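# Place bearing rings from pad onto matching blue holders

## Task

Move every bearing ring that sits on the pad onto the empty blue holder whose size matches it, and leave all the other parts in the holders they already occupy.

## Robot and tools

Robot: two arms, left_arm and right_arm, each with a five-finger hand. right_arm has a right hand; left_arm has its mirror image, a left hand. Base positions in the scene frame: left_arm (-0.030, +0.316, +0.007) m, right_arm (+0.023, -0.312, +0.027) m, both with almost no rotation. A two-camera stand sits behind the arms. Loose objects may occasionally get a small nudge.

Frame: the scene frame has its origin at table-top height, halfway between the two nominal bases. +z is up, +x points out over the table, and left_arm is on the +y side. Arm names do not match image left and right. Reported end_effector_position is in metres and end_effector_quat_wxyz is an orientation, both in this frame. Either can be a few cm off.

Hand point: this point is fixed to the palm, 0.05 m in front of it and 0.15 m out from the wrist face. Its +z runs along straight fingers and +y points out of the palm. On the right hand +x runs across the palm away from the thumb; on the left hand +x points toward the thumb. Straight fingertips reach 0.06-0.07 m past the point, on a line 0.06 m behind it along -y. The hand extends 0.08 m to the little-finger side. On the thumb side it extends 0.02 m with the thumb turned in front of the palm, and up to 0.09 m otherwise. A wrist bracket on the little-finger side reaches 0.10 m across and can strike things.

Row layout (28 numbers, each in [-1, 1], always all 28 even if one arm moves): left dx, dy, dz, rx, ry, rz, then left thumb_turn, thumb_bend, index, middle, ring, little, force_limit, speed, then the same 14 for the right arm.

Pose numbers are offsets, not poses. They count from that arm's Hand target at the start of the action or move, along the scene axes, and rotations turn about the Hand target position. 1.0 = 0.6 m or 180 degrees. rx, ry, rz together form one rotation vector. Within one action every row counts from the same start, so rows do not add up. A new call does add up: sending the same offset again moves the arm further. Six zeros re-request the current Hand target.

Hand numbers are absolute targets. thumb_turn: -1 = beside the palm, +1 = opposite the fingers. thumb_bend, index, middle, ring, little: -1 = straight, +1 = curled. force_limit is linear, from about 0 N at -1 to 10 N at +1 (15 N for the two thumb motors). speed rises from near zero at -1 to full at +0.48 and stays full above that; full speed moves a finger end to end in 0.49 s. For a gentle grip, close with speed -0.94 or lower. No value means "unchanged". To keep a hand as it is, resend the last eight numbers actually run for it. If none have run yet, send hand_measured followed by hand_force_limit and hand_speed. With the thumb in front, the hand holds objects 0.035-0.065 m thick, or handles down to about 0.025 m. A motor only starts when its target changes by 0.002 or more. To grip harder, raise force_limit and send a target more closed than hand_measured. To loosen, send a target more open than it.

execute_actions: actions is a list of actions, each holding up to 15 rows of 1/30 s. A shorter action holds its last row for the remaining steps. cameras: a list of names, ["all"], or [] for none. If left out, you get all cameras only when actions is empty. An empty list is the way to look at the full state and images.

move: target is one row or a list of up to 15 rows. Every row's offsets count from the same starting Hand targets, not from the previous row. speed is in m/s, 0.002 to 4.3, default 0.25; turning is capped at twice that value in rad/s. Give one speed or one per target. blend (m) rounds corners in a list; the default 0 stops at each target. blocking=false returns after about 0.5 s while the motion continues. Paths are straight, ignore obstacles and the other arm, and stop after 10 s at most. Faster moves stray more and hit harder. Hand numbers of the first target go out at the start; those of later targets go out on arrival, once everything is at rest. The "move:" line gives the ending (done, off_target, moving, held, fault) and limits (paced = the pose was clipped, held = steps were withheld). Do not route a path close to an arm's own base.

wait: seconds 0 to 10; the arms hold their commands and any running move goes on. stop: brakes a running move. zoom_image: camera (cam_high, cam_left_wrist, cam_right_wrist) and region [x0, y0, x1, y1] in pixels, at most 504 x 504, taken from the newest image. show_instructions: shows the reference pages. finished_scene: ends the scene for good; scene is 1 and optional.

Results: Hand target is the last commanded pose, after orientation is clipped to within 40 degrees of the measured one. Joint positions, Joint velocities ("within noise" when still) and joint torques are listed; torque numbers 3 and 4 wrap around at ±28 N m. hand_measured, hand_stopped_by (moving, target, force, stalled, fault), hand_load_n (positive when something pushes a finger open; about 0 after a lost grip), hand_force_limit and hand_speed each follow the motor order above. Only execute_actions results list step readings. The hand often rests 1-3 cm (sometimes 5) short of or below its command without touching anything. Add the missing distance as a further offset. A loaded elbow may sag.

Cameras: cam_high is fixed, 672x504. cam_left_wrist and cam_right_wrist are fisheye cameras, 672x504, mounted on the wrists.

Avoid: dropping parts or releasing them while they move, hitting fixed or heavy things, hard presses, and letting anything leave the table. Also avoid any contact between the two arms, including one hand closing on the other's fingers, since that can end the scene. To stop pressing, command the target back behind the hand point. Holding loads or reaching far heats the motors: MOTOR HOT appears at 85 °C, and at 100 °C an OVER-TEMPERATURE FAULT drops that arm for 30-60 s. Joint ranges (rad): waist -2.880 to 2.880, shoulder 0.000 to 3.142, elbow 0.000 to 3.019, wrist pitch -1.693 to 1.571, wrist yaw -1.571 to 1.571, wrist roll -2.094 to 2.094.

Each tool is called after "Request:" in YAML: its name, and indented under it one key for each argument.

Reference images:

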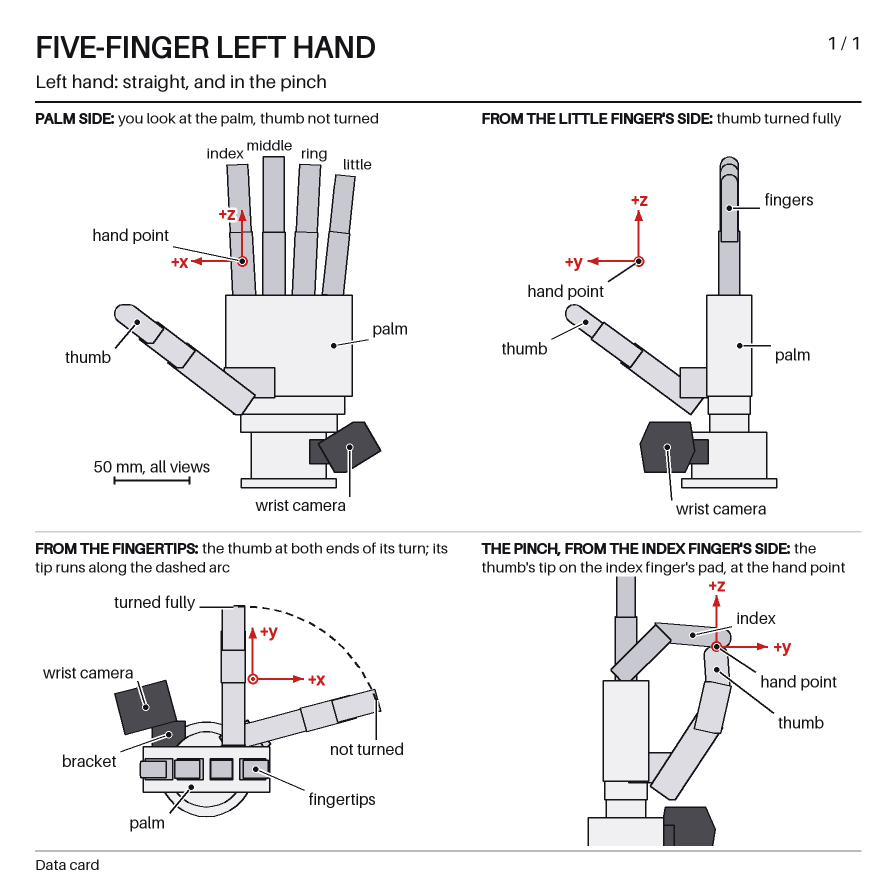

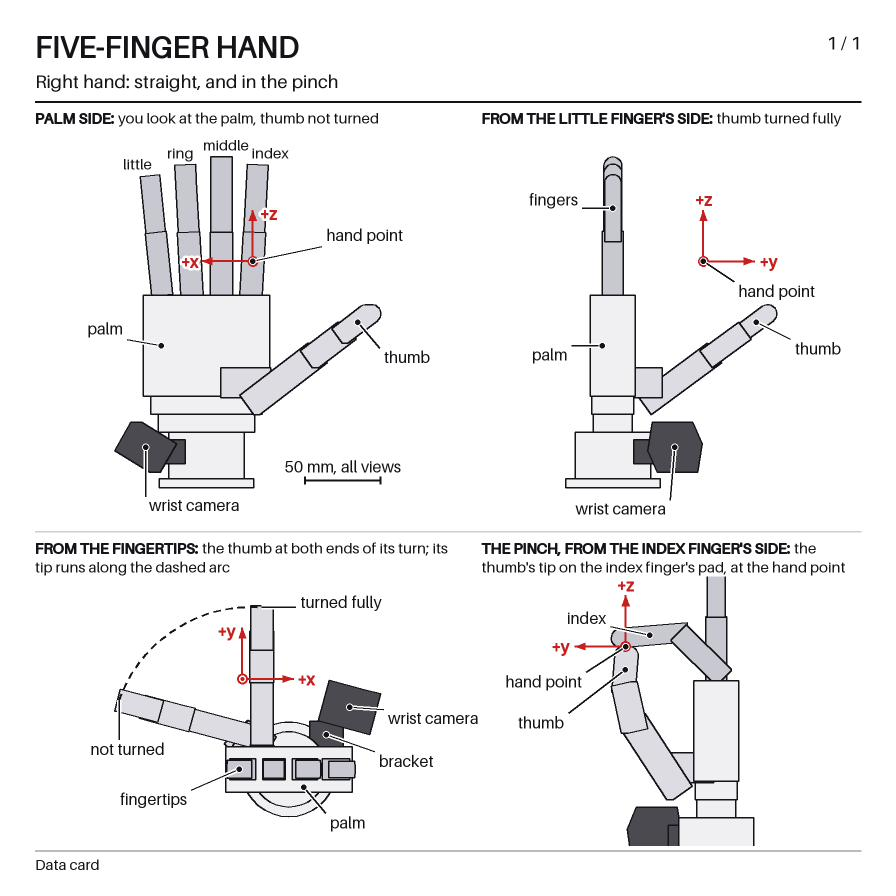

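## Session

Request:
execute_actions:
  actions: []

Scene clock: 0.00 s.
left_arm: end_effector_position=(+0.4604, +0.3860, +0.1893) hand_measured=(-1.000, -1.000, -1.000, -1.000, -1.000, -1.000) hand_load_n=(+0.0, +0.0, +0.0, +0.0, +0.0, +0.0) hand_stopped_by=(target, target, target, target, target, target) hand_force_limit=0.00 hand_speed=-0.80 end_effector_quat_wxyz=(-0.104, -0.356, +0.818, -0.439) | right_arm: end_effector_position=(+0.2712, -0.4008, +0.3175) hand_measured=(-1.000, -1.000, -1.000, -1.000, -1.000, -1.000) hand_load_n=(+0.0, +0.0, +0.0, +0.0, +0.0, +0.0) hand_stopped_by=(target, target, target, target, target, target) hand_force_limit=0.00 hand_speed=-0.80 end_effector_quat_wxyz=(+0.039, -0.415, +0.671, -0.614)
Joint positions: left_arm=[0.387 1.917 1.729 -1.664 0.906 1.281] | right_arm=[0.294 0.529 0.723 -0.935 1.202 0.216]
Joint velocities: within noise
Joint torques (N m): no reading
Heat: left arm: hottest wrist pitch 33 °C; right arm: hottest waist 37 °C.
Hand target: left_arm +0.4655, +0.3875, +0.1950; -0.098, -0.354, +0.819, -0.441 | right_arm +0.2741, -0.4004, +0.3310; +0.050, -0.405, +0.672, -0.618

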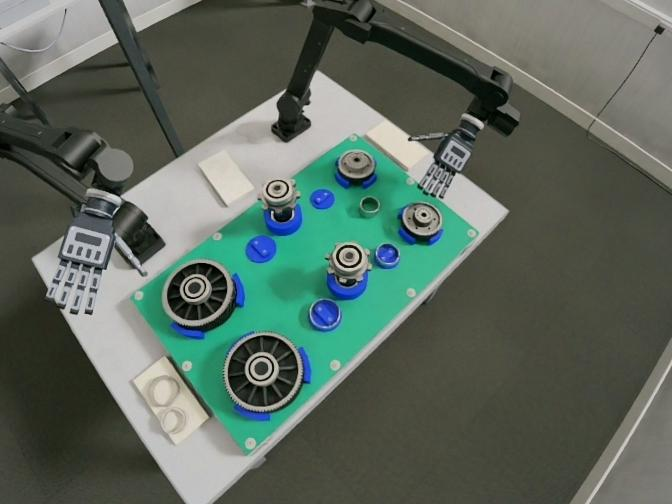

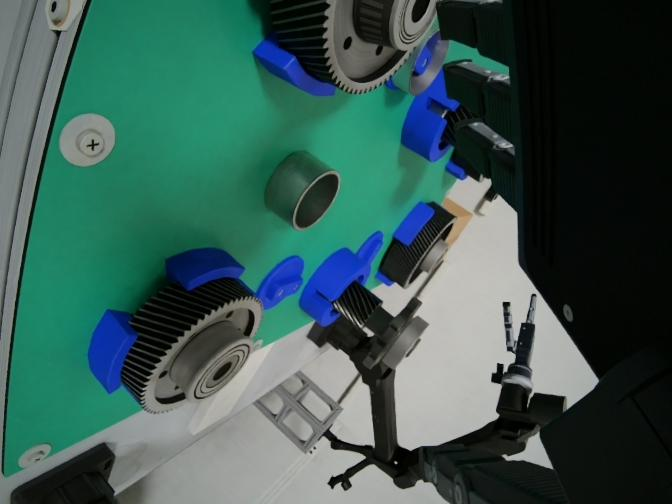

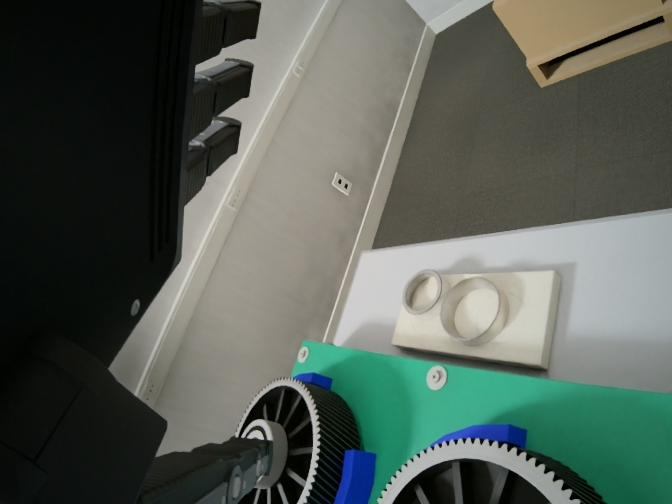

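Request:
zoom_image:
  camera: "cam_high"
  region: [230, 170, 430, 340]

Request:
zoom_image:
  camera: "cam_high"
  region: [110, 320, 330, 480]

Request:
zoom_image:
  camera: "cam_high"
  region: [320, 120, 500, 270]

Scaled by 2.520 from the camera's 672x504 image, which has a finer 960x720 frame.

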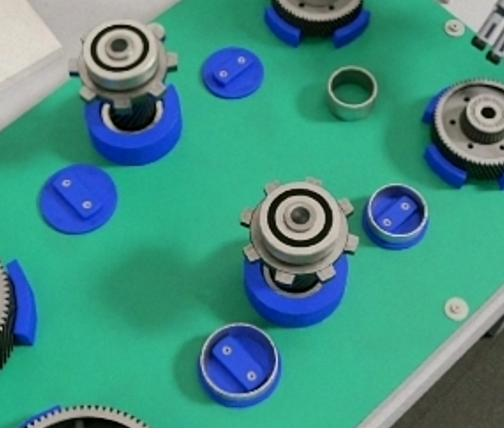

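Scaled by 2.291 from the camera's 672x504 image, which has a finer 960x720 frame.

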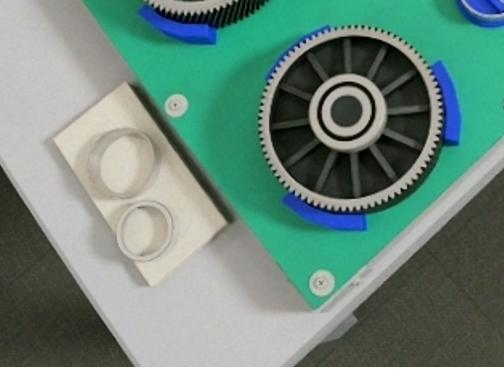

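Scaled by 2.800 from the camera's 672x504 image, which has a finer 960x720 frame.

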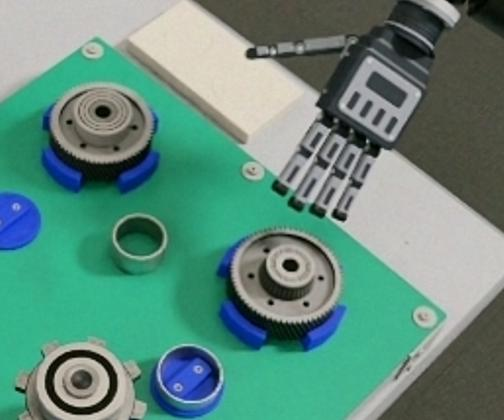

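Request:
zoom_image:
  camera: "cam_right_wrist"
  region: [380, 240, 580, 390]

Request:
zoom_image:
  camera: "cam_left_wrist"
  region: [230, 130, 510, 340]

Scaled by 2.520 from the camera's 672x504 image, which has a finer 960x720 frame.

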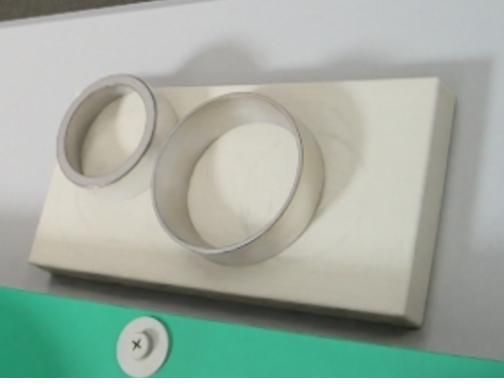

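Scaled by 1.800 from the camera's 672x504 image, which has a finer 960x720 frame.

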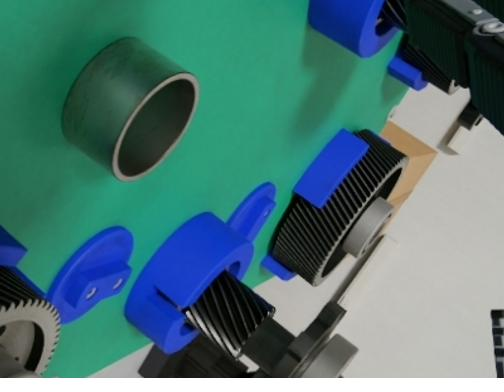

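Request:
zoom_image:
  camera: "cam_high"
  region: [295, 285, 355, 340]

Request:
zoom_image:
  camera: "cam_high"
  region: [232, 222, 292, 277]

Request:
zoom_image:
  camera: "cam_high"
  region: [292, 172, 352, 227]

Request:
zoom_image:
  camera: "cam_high"
  region: [357, 228, 417, 283]

Request:
zoom_image:
  camera: "cam_high"
  region: [130, 360, 210, 440]

Scaled by 8.400 from the camera's 672x504 image, which has a finer 960x720 frame.

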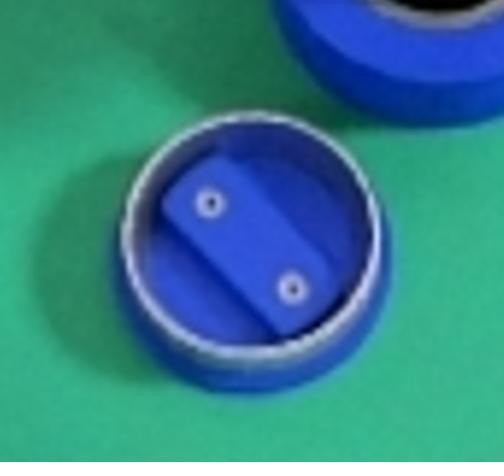

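Scaled by 8.400 from the camera's 672x504 image, which has a finer 960x720 frame.

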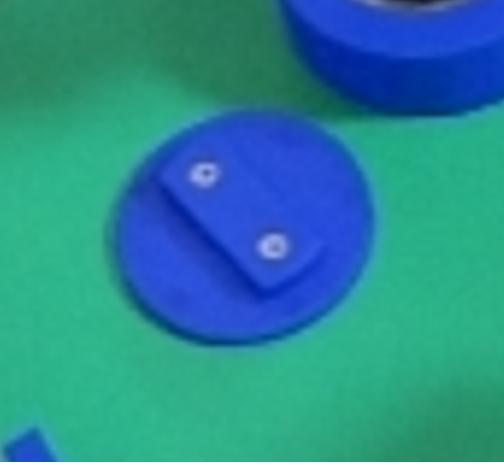

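Scaled by 8.400 from the camera's 672x504 image, which has a finer 960x720 frame.

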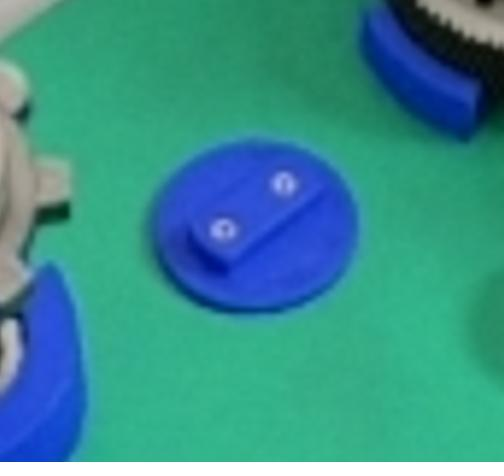

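Scaled by 8.400 from the camera's 672x504 image, which has a finer 960x720 frame.

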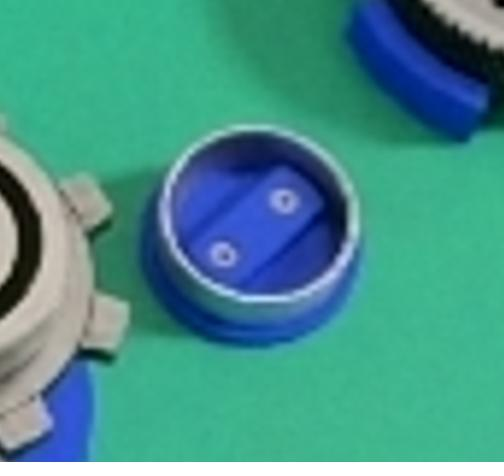

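Scaled by 6.300 from the camera's 672x504 image, which has a finer 960x720 frame.

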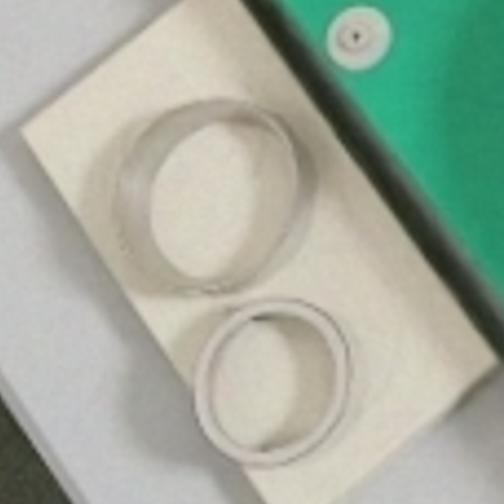

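Request:
move:
  target: [0,0,0,0,0,0,-1,-1,-1,-1,-1,-1,0,-0.8,0.16,-0.117,-0.15,0.1672,0.0187,0.2403,1,-0.2,-0.2,-0.2,-1,-1,0,0.2]
  cameras: ["all"]

Scene clock: 283.67 s.
left_arm: end_effector_position=(+0.4604, +0.3860, +0.1893) hand_measured=(-1.000, -1.000, -1.000, -1.000, -1.000, -1.000) hand_load_n=(+0.0, +0.0, +0.0, +0.0, +0.0, +0.0) hand_stopped_by=(target, target, target, target, target, target) hand_force_limit=0.00 hand_speed=-0.80 end_effector_quat_wxyz=(-0.104, -0.356, +0.818, -0.439) | right_arm: end_effector_position=(+0.3544, -0.4555, +0.2089) hand_measured=(+1.000, -0.200, -0.200, -0.200, -1.000, -1.000) hand_load_n=(+0.0, +0.0, +0.0, -0.5, +0.0, +0.0) hand_stopped_by=(target, target, target, target, target, target) hand_force_limit=0.00 hand_speed=0.20 end_effector_quat_wxyz=(+0.351, -0.609, +0.637, -0.317)
Joint positions: left_arm=[0.387 1.917 1.729 -1.664 0.906 1.281] | right_arm=[-0.775 0.916 0.694 -0.519 -0.61 -0.409]
Joint torques (N m): left_arm=[0.21 -19.66 9.09 -0.17 0.66 0.02] | right_arm=[0.03 -2.78 12.79 2.62 -0.53 -0.22]
Heat: left arm: hottest shoulder 44 °C; right arm: hottest elbow 40 °C.
Hand target: left_arm +0.4655, +0.3875, +0.1950; -0.098, -0.354, +0.819, -0.441 | right_arm +0.3701, -0.4706, +0.2410; -0.353, +0.612, -0.613, +0.353
Off the commanded pose: left_arm 0.008 m, 1 deg | right_arm 0.039 m, 5 deg.
move: off_target (right_arm)
camera_calibration:
cam_right_wrist: T_world_to_cam=[[-0.469463, -0.211111, -0.857343, 0.257829], [-0.623863, 0.766433, 0.152888, 0.528701], [0.62482, 0.60664, -0.491516, 0.271928], [0, 0, 0, 1]] pos_world=[0.280972, -0.515746, 0.273873]

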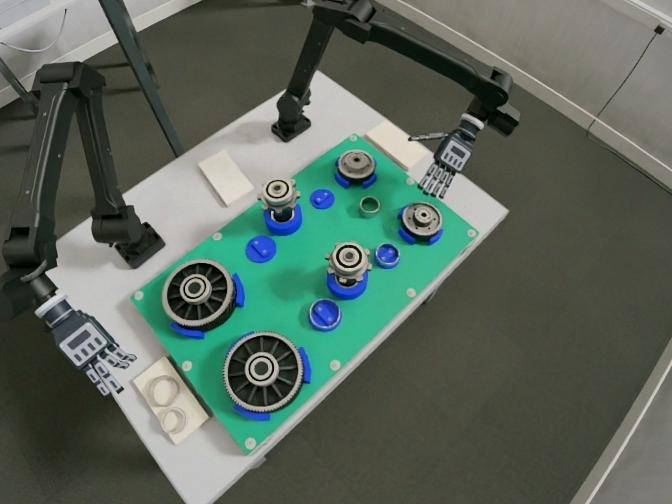

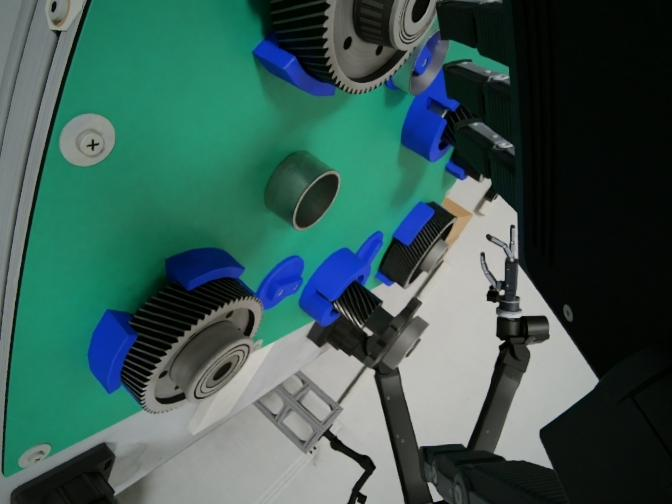

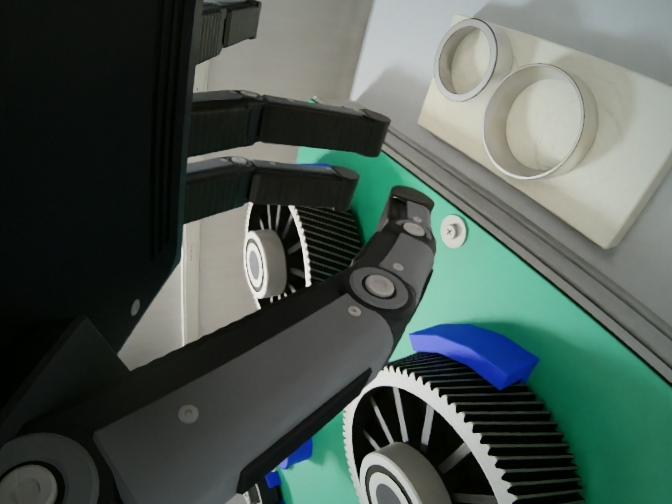

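Request:
zoom_image:
  camera: "cam_right_wrist"
  region: [410, 0, 630, 200]

Scaled by 2.291 from the camera's 672x504 image, which has a finer 960x720 frame.

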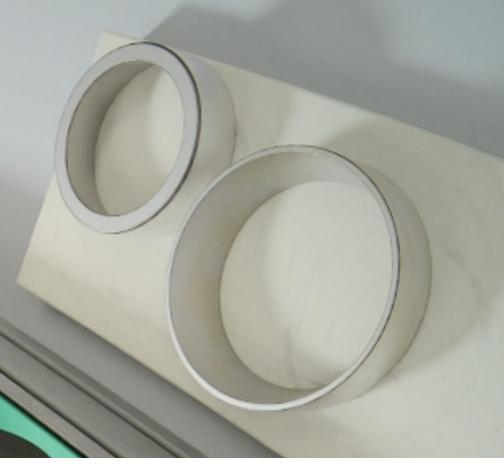

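Request:
move:
  target: [0,0,0,0,0,0,-1,-1,-1,-1,-1,-1,0,-0.8,0.055,-0.002,-0.198,0,-0.072,0,1,-0.35,-0.2,-0.2,-1,-1,0,0.2]
  cameras: ["cam_right_wrist","cam_high"]
  speed: 0.15

Scene clock: 352.63 s.
left_arm: end_effector_position=(+0.4604, +0.3860, +0.1893) hand_measured=(-1.000, -1.000, -1.000, -1.000, -1.000, -1.000) hand_load_n=(-0.5, +0.0, +0.0, +0.0, +0.0, +0.5) hand_stopped_by=(target, target, target, target, target, target) hand_force_limit=0.00 hand_speed=-0.80 end_effector_quat_wxyz=(-0.104, -0.356, +0.818, -0.439) | right_arm: end_effector_position=(+0.4001, -0.4719, +0.1166) hand_measured=(+1.000, -0.350, -0.200, -0.200, -1.000, -1.000) hand_load_n=(+0.0, +0.5, +0.0, +0.0, +0.0, +0.0) hand_stopped_by=(target, target, target, target, target, target) hand_force_limit=0.00 hand_speed=0.20 end_effector_quat_wxyz=(-0.414, +0.572, -0.575, +0.414)
Joint positions: left_arm=[0.387 1.917 1.729 -1.664 0.906 1.281] | right_arm=[-0.775 1.194 0.413 0.363 -0.682 -0.27]
Joint torques (N m): left_arm=[0.26 -19.66 9.13 -0.17 0.67 0.02] | right_arm=[-0.56 -4.54 6.67 2.81 -0.31 0]
Heat: left arm: hottest shoulder 45 °C; right arm: hottest elbow 44 °C.
Hand target: left_arm +0.4655, +0.3875, +0.1950; -0.098, -0.354, +0.819, -0.441 | right_arm +0.4031, -0.4718, +0.1221; -0.420, +0.568, -0.569, +0.420
Off the commanded pose: left_arm 0.008 m, 1 deg | right_arm 0.006 m, 1 deg.
move: done
camera_calibration:
cam_right_wrist: T_world_to_cam=[[-0.229289, -0.264593, -0.936706, 0.0846459], [-0.63529, 0.769786, -0.0619353, 0.615146], [0.737451, 0.580878, -0.344596, 0.133612], [0, 0, 0, 1]] pos_world=[0.311672, -0.528747, 0.16343]
Images, in order (width x height): cam_high 672x504, cam_right_wrist 672x504.

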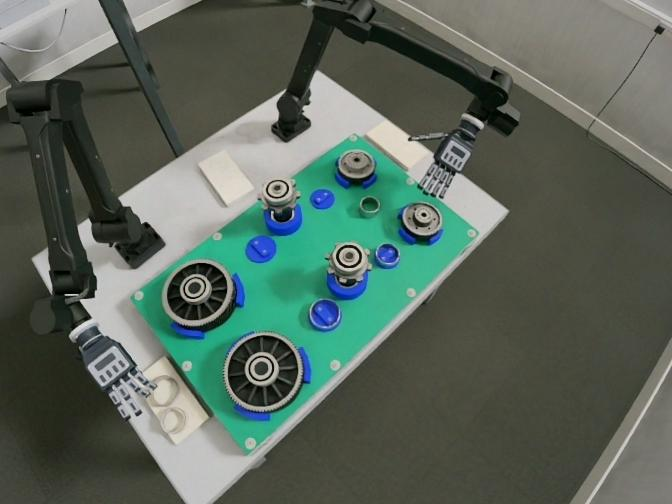

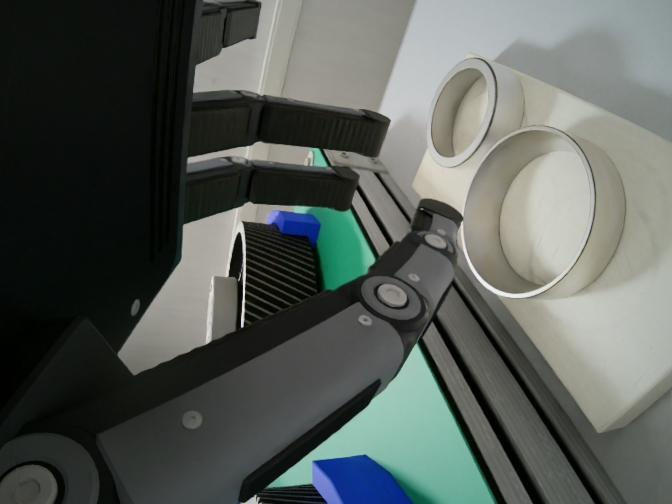

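Request:
zoom_image:
  camera: "cam_right_wrist"
  region: [400, 40, 650, 310]

Scaled by 1.867 from the camera's 672x504 image, which has a finer 960x720 frame.

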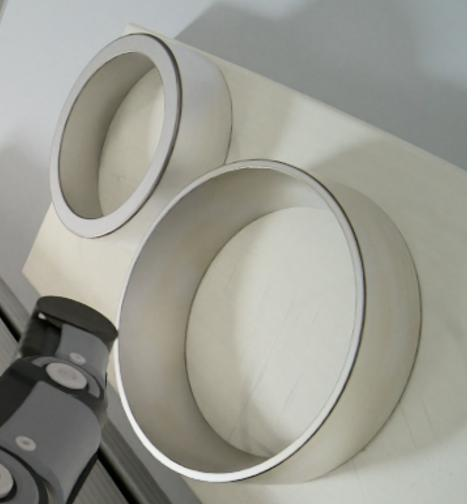

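Request:
move:
  target: [0,0,0,0,0,0,-1,-1,-1,-1,-1,-1,0,-0.8,-0.0118,0.0197,-0.0943,0,0,0,1,-0.35,-0.2,-0.2,-1,-1,0,0.2]
  cameras: ["cam_right_wrist"]
  speed: 0.1

Scene clock: 427.90 s.
left_arm: end_effector_position=(+0.4604, +0.3860, +0.1893) hand_measured=(-1.000, -1.000, -1.000, -1.000, -1.000, -1.000) hand_load_n=(-0.5, +0.0, +0.0, +0.0, +0.0, +0.0) hand_stopped_by=(target, target, target, target, target, target) hand_force_limit=0.00 hand_speed=-0.80 end_effector_quat_wxyz=(-0.104, -0.356, +0.818, -0.439) | right_arm: end_effector_position=(+0.3930, -0.4619, +0.0629) hand_measured=(+1.000, -0.350, -0.200, -0.200, -1.000, -1.000) hand_load_n=(+0.0, +0.0, +0.0, +0.0, -0.5, +0.0) hand_stopped_by=(target, target, target, target, target, target) hand_force_limit=0.00 hand_speed=0.20 end_effector_quat_wxyz=(-0.416, +0.571, -0.573, +0.416)
Joint positions: left_arm=[0.387 1.917 1.729 -1.664 0.906 1.281] | right_arm=[-0.767 1.377 0.322 0.647 -0.677 -0.262]
Joint torques (N m): left_arm=[0.21 -19.66 9.16 -0.18 0.67 0.02] | right_arm=[0.26 -5.36 5.09 2.85 0.06 0.04]
Heat: left arm: hottest shoulder 45 °C; right arm: hottest elbow 39 °C.
Hand target: left_arm +0.4655, +0.3875, +0.1950; -0.098, -0.354, +0.819, -0.441 | right_arm +0.3960, -0.4599, +0.0656; -0.420, +0.568, -0.569, +0.420
Off the commanded pose: left_arm 0.008 m, 1 deg | right_arm 0.004 m, 1 deg.
move: done
camera_calibration:
cam_right_wrist: T_world_to_cam=[[-0.222212, -0.266243, -0.937943, 0.0318655], [-0.63594, 0.768776, -0.0675595, 0.59981], [0.739055, 0.581463, -0.340146, 0.113866], [0, 0, 0, 1]] pos_world=[0.30437, -0.518844, 0.109142]
Images, in order (width x height): cam_right_wrist 672x504.

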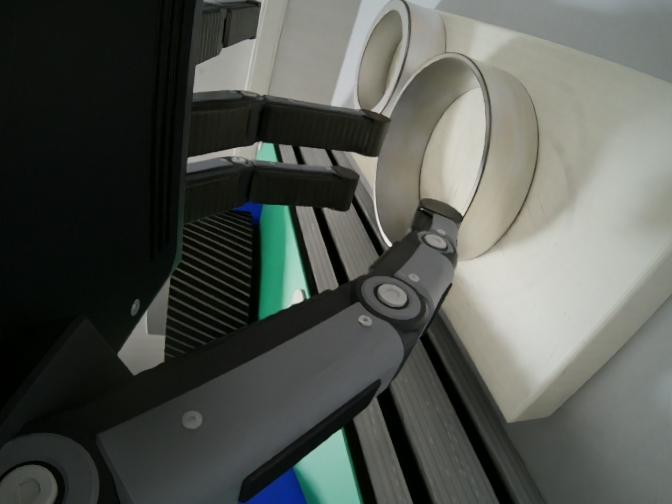

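Request:
zoom_image:
  camera: "cam_right_wrist"
  region: [320, 0, 560, 270]

Scaled by 1.867 from the camera's 672x504 image, which has a finer 960x720 frame.

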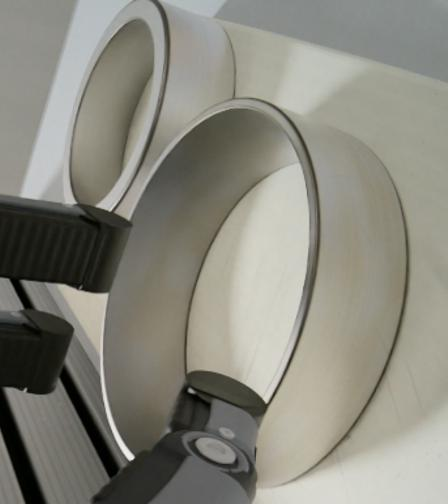

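Request:
move:
  target: [0,0,0,0,0,0,-1,-1,-1,-1,-1,-1,0,-0.8,-0.0067,0,-0.0398,0,0,0,1,-0.35,-0.2,-0.2,-1,-1,0,0.2]
  cameras: ["cam_right_wrist"]
  speed: 0.05

Request:
zoom_image:
  camera: "cam_right_wrist"
  region: [300, 0, 560, 290]

Scene clock: 465.40 s.
left_arm: end_effector_position=(+0.4604, +0.3860, +0.1893) hand_measured=(-1.000, -1.000, -1.000, -1.000, -1.000, -1.000) hand_load_n=(+0.0, +0.0, +0.0, +0.0, +0.0, +0.0) hand_stopped_by=(target, target, target, target, target, target) hand_force_limit=0.00 hand_speed=-0.80 end_effector_quat_wxyz=(-0.104, -0.356, +0.818, -0.439) | right_arm: end_effector_position=(+0.3915, -0.4606, +0.0401) hand_measured=(+1.000, -0.350, -0.200, -0.200, -1.000, -1.000) hand_load_n=(+0.0, +0.0, +0.0, +0.0, -0.5, +0.0) hand_stopped_by=(target, target, target, target, target, target) hand_force_limit=0.00 hand_speed=0.20 end_effector_quat_wxyz=(-0.416, +0.571, -0.573, +0.416)
Joint positions: left_arm=[0.387 1.917 1.729 -1.664 0.906 1.281] | right_arm=[-0.767 1.486 0.303 0.777 -0.677 -0.262]
Joint torques (N m): left_arm=[0.38 -19.6 9.13 -0.16 0.66 0.02] | right_arm=[0.03 -4.95 4.21 3 -0.4 -0.06]
Heat: left arm: hottest shoulder 45 °C; right arm: hottest elbow 38 °C.
Hand target: left_arm +0.4655, +0.3875, +0.1950; -0.098, -0.354, +0.819, -0.441 | right_arm +0.3920, -0.4599, +0.0417; -0.420, +0.568, -0.569, +0.420
Off the commanded pose: left_arm 0.008 m, 1 deg | right_arm 0.002 m, 1 deg.
move: done
camera_calibration:
cam_right_wrist: T_world_to_cam=[[-0.221238, -0.267157, -0.937913, 0.0096348], [-0.635858, 0.768718, -0.0689747, 0.596236], [0.739417, 0.58112, -0.339944, 0.106142], [0, 0, 0, 1]] pos_world=[0.30277, -0.517444, 0.0862439]
Images, in order (width x height): cam_right_wrist 672x504.

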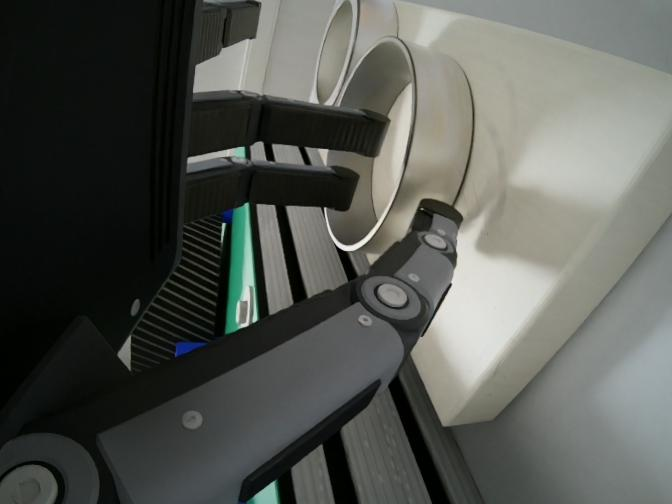

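Scaled by 1.738 from the camera's 672x504 image, which has a finer 960x720 frame.

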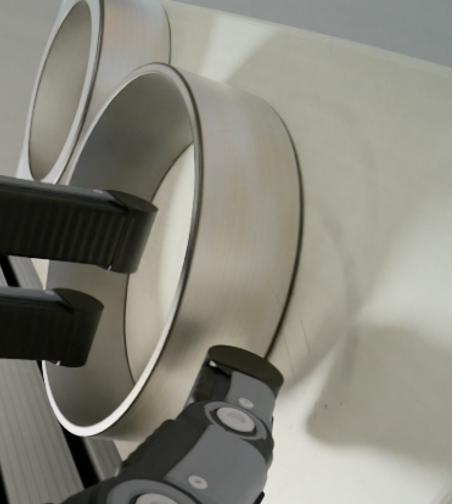

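Request:
move:
  target: [0,0,0,0,0,0,-1,-1,-1,-1,-1,-1,0,-0.8,0,0,0,0,0,0,1,-0.35,0.5,0.5,-1,-1,-0.5,-0.9]
  cameras: ["cam_right_wrist"]
  speed: 0.05

Request:
zoom_image:
  camera: "cam_right_wrist"
  region: [300, 0, 560, 290]

Scene clock: 494.17 s.
left_arm: end_effector_position=(+0.4604, +0.3860, +0.1893) hand_measured=(-1.000, -1.000, -1.000, -1.000, -1.000, -1.000) hand_load_n=(+0.0, +0.0, -0.5, +0.0, +0.0, +0.0) hand_stopped_by=(target, target, target, target, target, target) hand_force_limit=0.00 hand_speed=-0.80 end_effector_quat_wxyz=(-0.104, -0.356, +0.818, -0.439) | right_arm: end_effector_position=(+0.3918, -0.4603, +0.0406) hand_measured=(+1.000, -0.352, +0.236, +0.236, -1.000, -1.000) hand_load_n=(+0.5, +3.5, +2.5, +3.5, +0.0, +0.0) hand_stopped_by=(target, target, force, force, target, target) hand_force_limit=-0.50 hand_speed=-0.90 end_effector_quat_wxyz=(-0.417, +0.569, -0.575, +0.415)
Joint positions: left_arm=[0.387 1.917 1.729 -1.664 0.906 1.281] | right_arm=[-0.767 1.486 0.303 0.779 -0.677 -0.255]
Joint torques (N m): left_arm=[0.38 -19.78 9.14 -0.16 0.67 0.02] | right_arm=[-0.5 -5.36 4.23 2.85 -0.31 -0.05]
Heat: left arm: hottest shoulder 45 °C; right arm: hottest elbow 36 °C.
Hand target: left_arm +0.4655, +0.3875, +0.1950; -0.098, -0.354, +0.819, -0.441 | right_arm +0.3920, -0.4599, +0.0417; -0.420, +0.568, -0.569, +0.420
Off the commanded pose: left_arm 0.008 m, 1 deg | right_arm 0.001 m, 1 deg.
move: done
camera_calibration:
cam_right_wrist: T_world_to_cam=[[-0.220734, -0.260751, -0.939833, 0.0131303], [-0.633985, 0.770617, -0.0649016, 0.59622], [0.741174, 0.581514, -0.335414, 0.10527], [0, 0, 0, 1]] pos_world=[0.30287, -0.51725, 0.086345]
Images, in order (width x height): cam_right_wrist 672x504.

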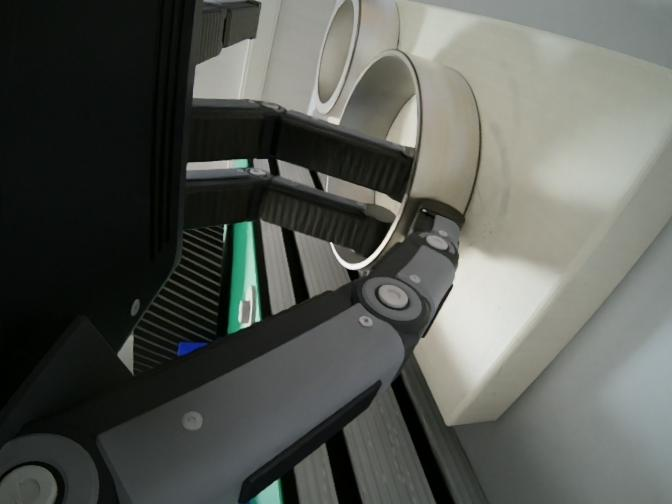

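Scaled by 1.738 from the camera's 672x504 image, which has a finer 960x720 frame.

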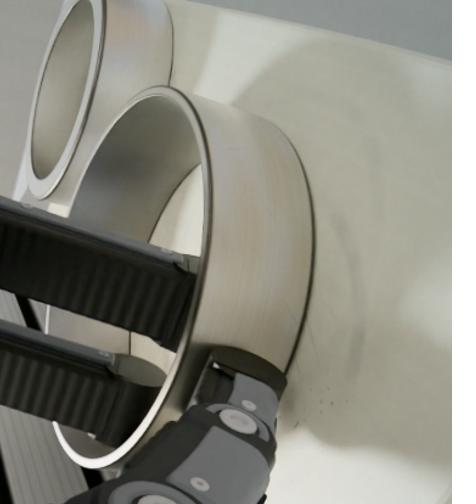

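Request:
move:
  target: [0,0,0,0,0,0,-1,-1,-1,-1,-1,-1,0,-0.8,0,0,0,0,0,0,1,-0.35,0.52,0.52,-1,-1,0.3,-0.9]
  cameras: ["cam_right_wrist"]
  speed: 0.05

Scene clock: 500.53 s.
left_arm: end_effector_position=(+0.4604, +0.3860, +0.1893) hand_measured=(-1.000, -1.000, -1.000, -1.000, -1.000, -1.000) hand_load_n=(+0.0, +0.0, -0.5, +0.0, +0.0, +0.0) hand_stopped_by=(target, target, target, target, target, target) hand_force_limit=0.00 hand_speed=-0.80 end_effector_quat_wxyz=(-0.104, -0.356, +0.818, -0.439) | right_arm: end_effector_position=(+0.3921, -0.4603, +0.0412) hand_measured=(+1.000, -0.352, +0.280, +0.252, -1.000, -1.000) hand_load_n=(-0.5, +9.0, +7.0, +7.5, +0.0, +0.0) hand_stopped_by=(target, target, force, force, target, target) hand_force_limit=0.30 hand_speed=-0.90 end_effector_quat_wxyz=(-0.418, +0.569, -0.573, +0.416)
Joint positions: left_arm=[0.387 1.917 1.729 -1.664 0.906 1.281] | right_arm=[-0.767 1.486 0.303 0.782 -0.679 -0.255]
Joint torques (N m): left_arm=[0.15 -19.66 9.13 -0.2 0.66 0.02] | right_arm=[-0.56 -4.54 4.15 2.73 -0.27 -0.05]
Heat: left arm: hottest shoulder 45 °C; right arm: hottest elbow 36 °C.
Hand target: left_arm +0.4655, +0.3875, +0.1950; -0.098, -0.354, +0.819, -0.441 | right_arm +0.3920, -0.4599, +0.0417; -0.420, +0.568, -0.569, +0.420
Off the commanded pose: left_arm 0.008 m, 1 deg | right_arm 0.001 m, 1 deg.
move: done
camera_calibration:
cam_right_wrist: T_world_to_cam=[[-0.217838, -0.262556, -0.940006, 0.0117806], [-0.634852, 0.769649, -0.0678519, 0.596452], [0.741289, 0.581984, -0.334343, 0.105297], [0, 0, 0, 1]] pos_world=[0.303169, -0.517247, 0.0867498]
Images, in order (width x height): cam_right_wrist 672x504.

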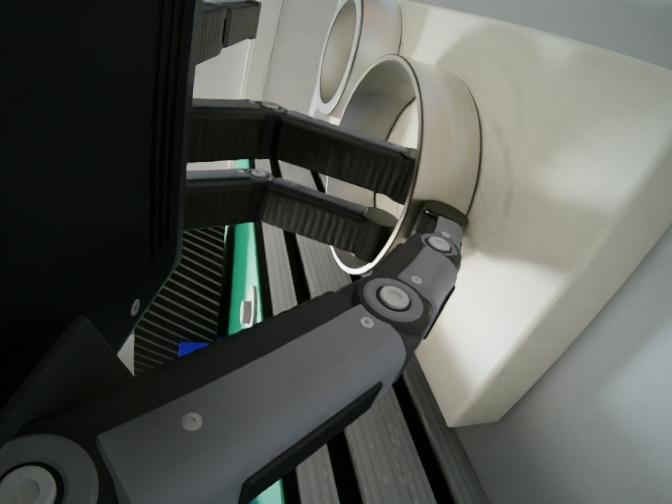

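Request:
move:
  target: [0,0,0,0,0,0,-1,-1,-1,-1,-1,-1,0,-0.8,0,0,0.1,0,0,0,1,-0.35,0.52,0.52,-1,-1,0.3,-0.9]
  cameras: ["all"]
  speed: 0.08

Scene clock: 506.83 s.
left_arm: end_effector_position=(+0.4604, +0.3860, +0.1893) hand_measured=(-1.000, -1.000, -1.000, -1.000, -1.000, -1.000) hand_load_n=(-0.5, +0.0, +0.0, +0.0, +0.0, +0.0) hand_stopped_by=(target, target, target, target, target, target) hand_force_limit=0.00 hand_speed=-0.80 end_effector_quat_wxyz=(-0.104, -0.356, +0.818, -0.439) | right_arm: end_effector_position=(+0.3783, -0.4481, +0.0842) hand_measured=(+1.000, -0.350, +0.280, +0.252, -1.000, -1.000) hand_load_n=(+0.0, +0.0, +0.0, +0.0, +0.0, +0.0) hand_stopped_by=(target, target, force, force, target, target) hand_force_limit=0.30 hand_speed=-0.90 end_effector_quat_wxyz=(-0.417, +0.569, -0.581, +0.406)
Joint positions: left_arm=[0.387 1.917 1.729 -1.664 0.906 1.281] | right_arm=[-0.767 1.213 0.303 0.483 -0.679 -0.255]
Joint torques (N m): left_arm=[0.32 -19.6 9.11 -0.18 0.67 0.01] | right_arm=[-0.79 -4.48 9.03 1.78 -0.29 -0.04]
Heat: left arm: hottest shoulder 45 °C; right arm: hottest elbow 36 °C.
Hand target: left_arm +0.4655, +0.3875, +0.1950; -0.098, -0.354, +0.819, -0.441 | right_arm +0.3920, -0.4599, +0.1017; -0.420, +0.568, -0.569, +0.420
Off the commanded pose: left_arm 0.008 m, 1 deg | right_arm 0.025 m, 2 deg.
move: off_target (right_arm)
camera_calibration:
cam_right_wrist: T_world_to_cam=[[-0.236125, -0.246382, -0.939969, 0.0665647], [-0.635962, 0.770564, -0.0422206, 0.57984], [0.734709, 0.587815, -0.338639, 0.128351], [0, 0, 0, 1]] pos_world=[0.290174, -0.505851, 0.130515]

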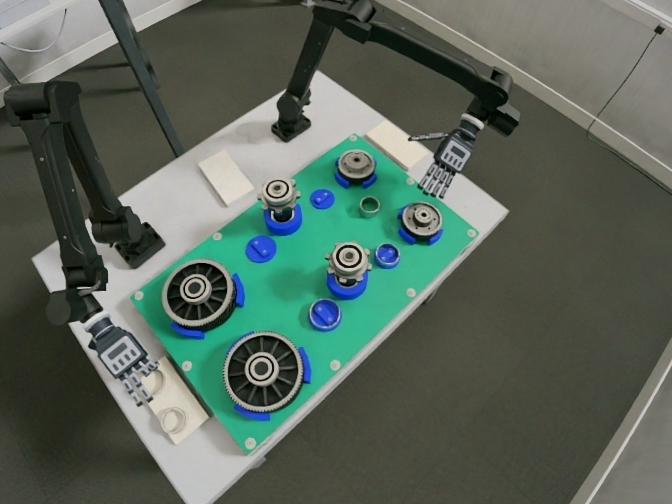

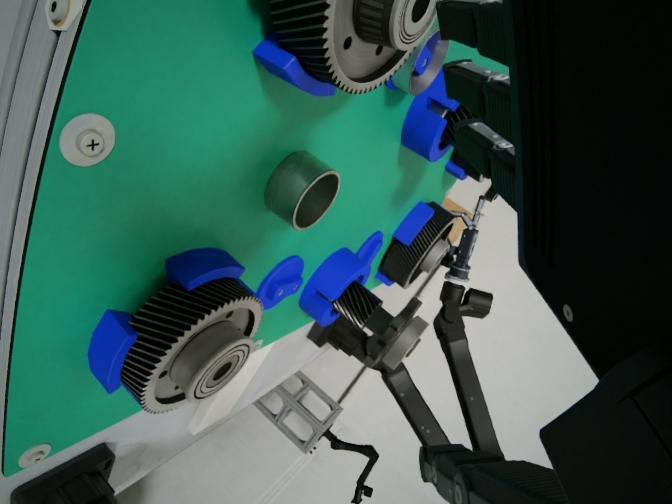

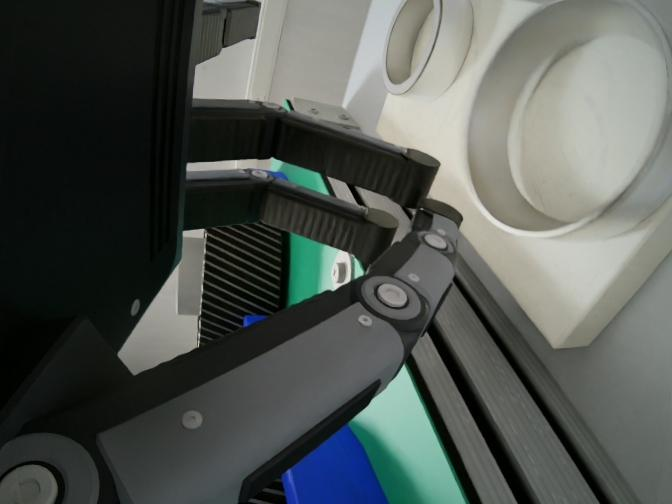

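Request:
wait:
  seconds: 0.1
  cameras: ["cam_right_wrist", "cam_high"]

Request:
zoom_image:
  camera: "cam_high"
  region: [110, 340, 230, 450]

Scene clock: 511.40 s.
left_arm: end_effector_position=(+0.4604, +0.3860, +0.1893) hand_measured=(-1.000, -1.000, -1.000, -1.000, -1.000, -1.000) hand_load_n=(+0.0, +0.0, +0.5, +0.0, +0.0, +0.0) hand_stopped_by=(target, target, target, target, target, target) hand_force_limit=0.00 hand_speed=-0.80 end_effector_quat_wxyz=(-0.104, -0.356, +0.818, -0.439) | right_arm: end_effector_position=(+0.3783, -0.4481, +0.0842) hand_measured=(+1.000, -0.350, +0.280, +0.252, -1.000, -1.000) hand_load_n=(+0.0, +0.0, +0.0, +0.0, +0.0, +0.0) hand_stopped_by=(target, target, force, force, target, target) hand_force_limit=0.30 hand_speed=-0.90 end_effector_quat_wxyz=(-0.417, +0.569, -0.581, +0.406)
Joint positions: left_arm=[0.387 1.917 1.729 -1.664 0.906 1.281] | right_arm=[-0.767 1.213 0.303 0.483 -0.679 -0.255]
Joint torques (N m): left_arm=[0.26 -19.6 9.1 -0.18 0.66 0.02] | right_arm=[-1.44 -4.54 9.18 1.54 -0.27 -0.06]
Heat: left arm: hottest shoulder 45 °C; right arm: hottest elbow 36 °C.
Hand target: left_arm +0.4655, +0.3875, +0.1950; -0.098, -0.354, +0.819, -0.441 | right_arm +0.3920, -0.4599, +0.1017; -0.420, +0.568, -0.569, +0.420
Off the commanded pose: left_arm 0.008 m, 1 deg | right_arm 0.025 m, 2 deg.
wait: 0.10 s; at rest from the start
camera_calibration:
cam_right_wrist: T_world_to_cam=[[-0.236125, -0.246382, -0.939969, 0.0665647], [-0.635962, 0.770564, -0.0422206, 0.57984], [0.734709, 0.587815, -0.338639, 0.128351], [0, 0, 0, 1]] pos_world=[0.290174, -0.505851, 0.130515]
Images, in order (width x height): cam_high 672x504, cam_right_wrist 672x504.

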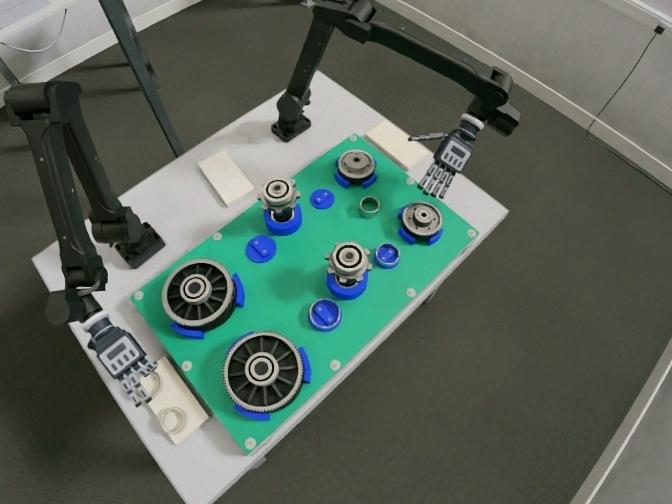

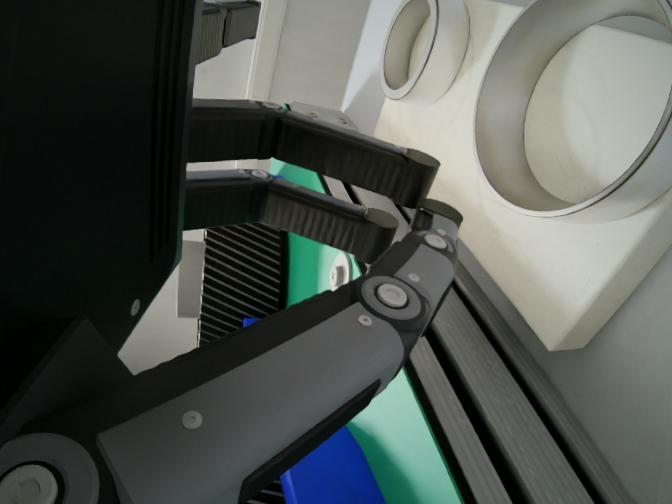

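Scaled by 4.200 from the camera's 672x504 image, which has a finer 960x720 frame.

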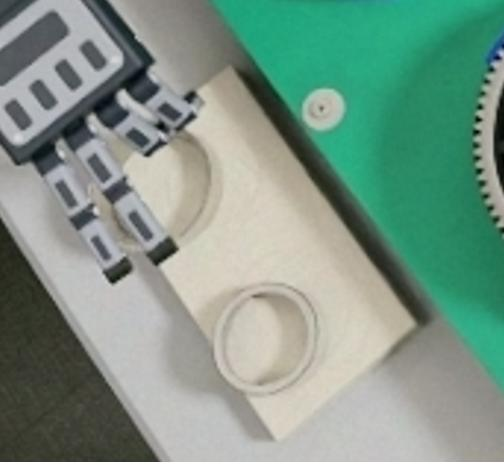

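Request:
zoom_image:
  camera: "cam_right_wrist"
  region: [370, 0, 672, 230]

Scaled by 1.669 from the camera's 672x504 image, which has a finer 960x720 frame.

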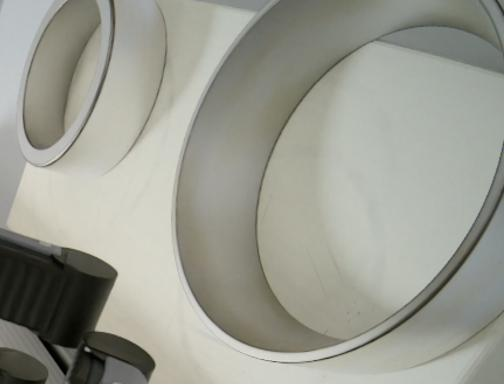

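Request:
move:
  target: [0,0,0,0,0,0,-1,-1,-1,-1,-1,-1,0,-0.8,-0.007,-0.0135,0.03,0,-0.058,0,1,-0.1,-0.2,-0.2,-1,-1,0.3,0]
  cameras: ["cam_right_wrist"]
  speed: 0.15

Request:
zoom_image:
  camera: "cam_right_wrist"
  region: [370, 20, 672, 280]

Scene clock: 566.00 s.
left_arm: end_effector_position=(+0.4604, +0.3860, +0.1893) hand_measured=(-1.000, -1.000, -1.000, -1.000, -1.000, -1.000) hand_load_n=(+0.0, +0.0, +0.0, +0.0, +0.0, +0.0) hand_stopped_by=(target, target, target, target, target, target) hand_force_limit=0.00 hand_speed=-0.80 end_effector_quat_wxyz=(-0.104, -0.356, +0.818, -0.439) | right_arm: end_effector_position=(+0.3888, -0.4680, +0.1193) hand_measured=(+1.000, -0.100, -0.200, -0.200, -1.000, -1.000) hand_load_n=(+0.0, +0.0, +0.0, +0.0, +0.0, +0.0) hand_stopped_by=(target, target, target, target, target, target) hand_force_limit=0.30 hand_speed=0.00 end_effector_quat_wxyz=(-0.466, +0.532, -0.529, +0.469)
Joint positions: left_arm=[0.387 1.917 1.729 -1.664 0.906 1.281] | right_arm=[-0.843 1.29 0.284 0.826 -0.789 -0.133]
Joint torques (N m): left_arm=[0.21 -19.55 9.13 -0.17 0.67 0.02] | right_arm=[-0.21 -3.43 5.04 2.89 -0.26 0]
Heat: left arm: hottest shoulder 46 °C; right arm: hottest elbow 38 °C.
Hand target: left_arm +0.4655, +0.3875, +0.1950; -0.098, -0.354, +0.819, -0.441 | right_arm +0.3878, -0.4680, +0.1196; -0.470, +0.528, -0.529, +0.470
Off the commanded pose: left_arm 0.008 m, 1 deg | right_arm 0.001 m, 1 deg.
move: done
camera_calibration:
cam_right_wrist: T_world_to_cam=[[-0.0427842, -0.273351, -0.960962, 0.0118033], [-0.614152, 0.765849, -0.190507, 0.610389], [0.788027, 0.582026, -0.200645, 0.104286], [0, 0, 0, 1]] pos_world=[0.293196, -0.524936, 0.14855]
Images, in order (width x height): cam_right_wrist 672x504.

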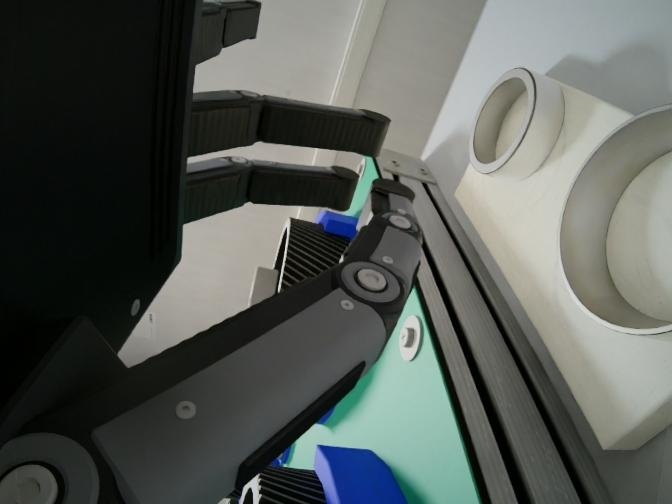

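Scaled by 1.669 from the camera's 672x504 image, which has a finer 960x720 frame.

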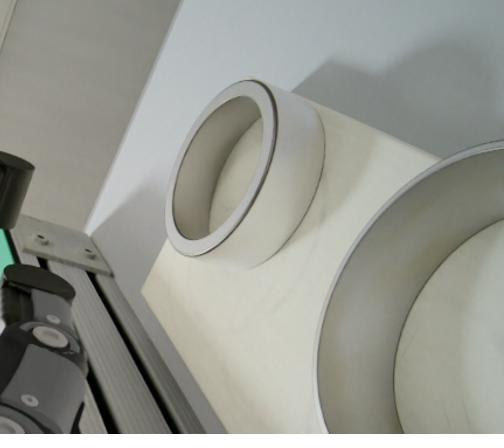

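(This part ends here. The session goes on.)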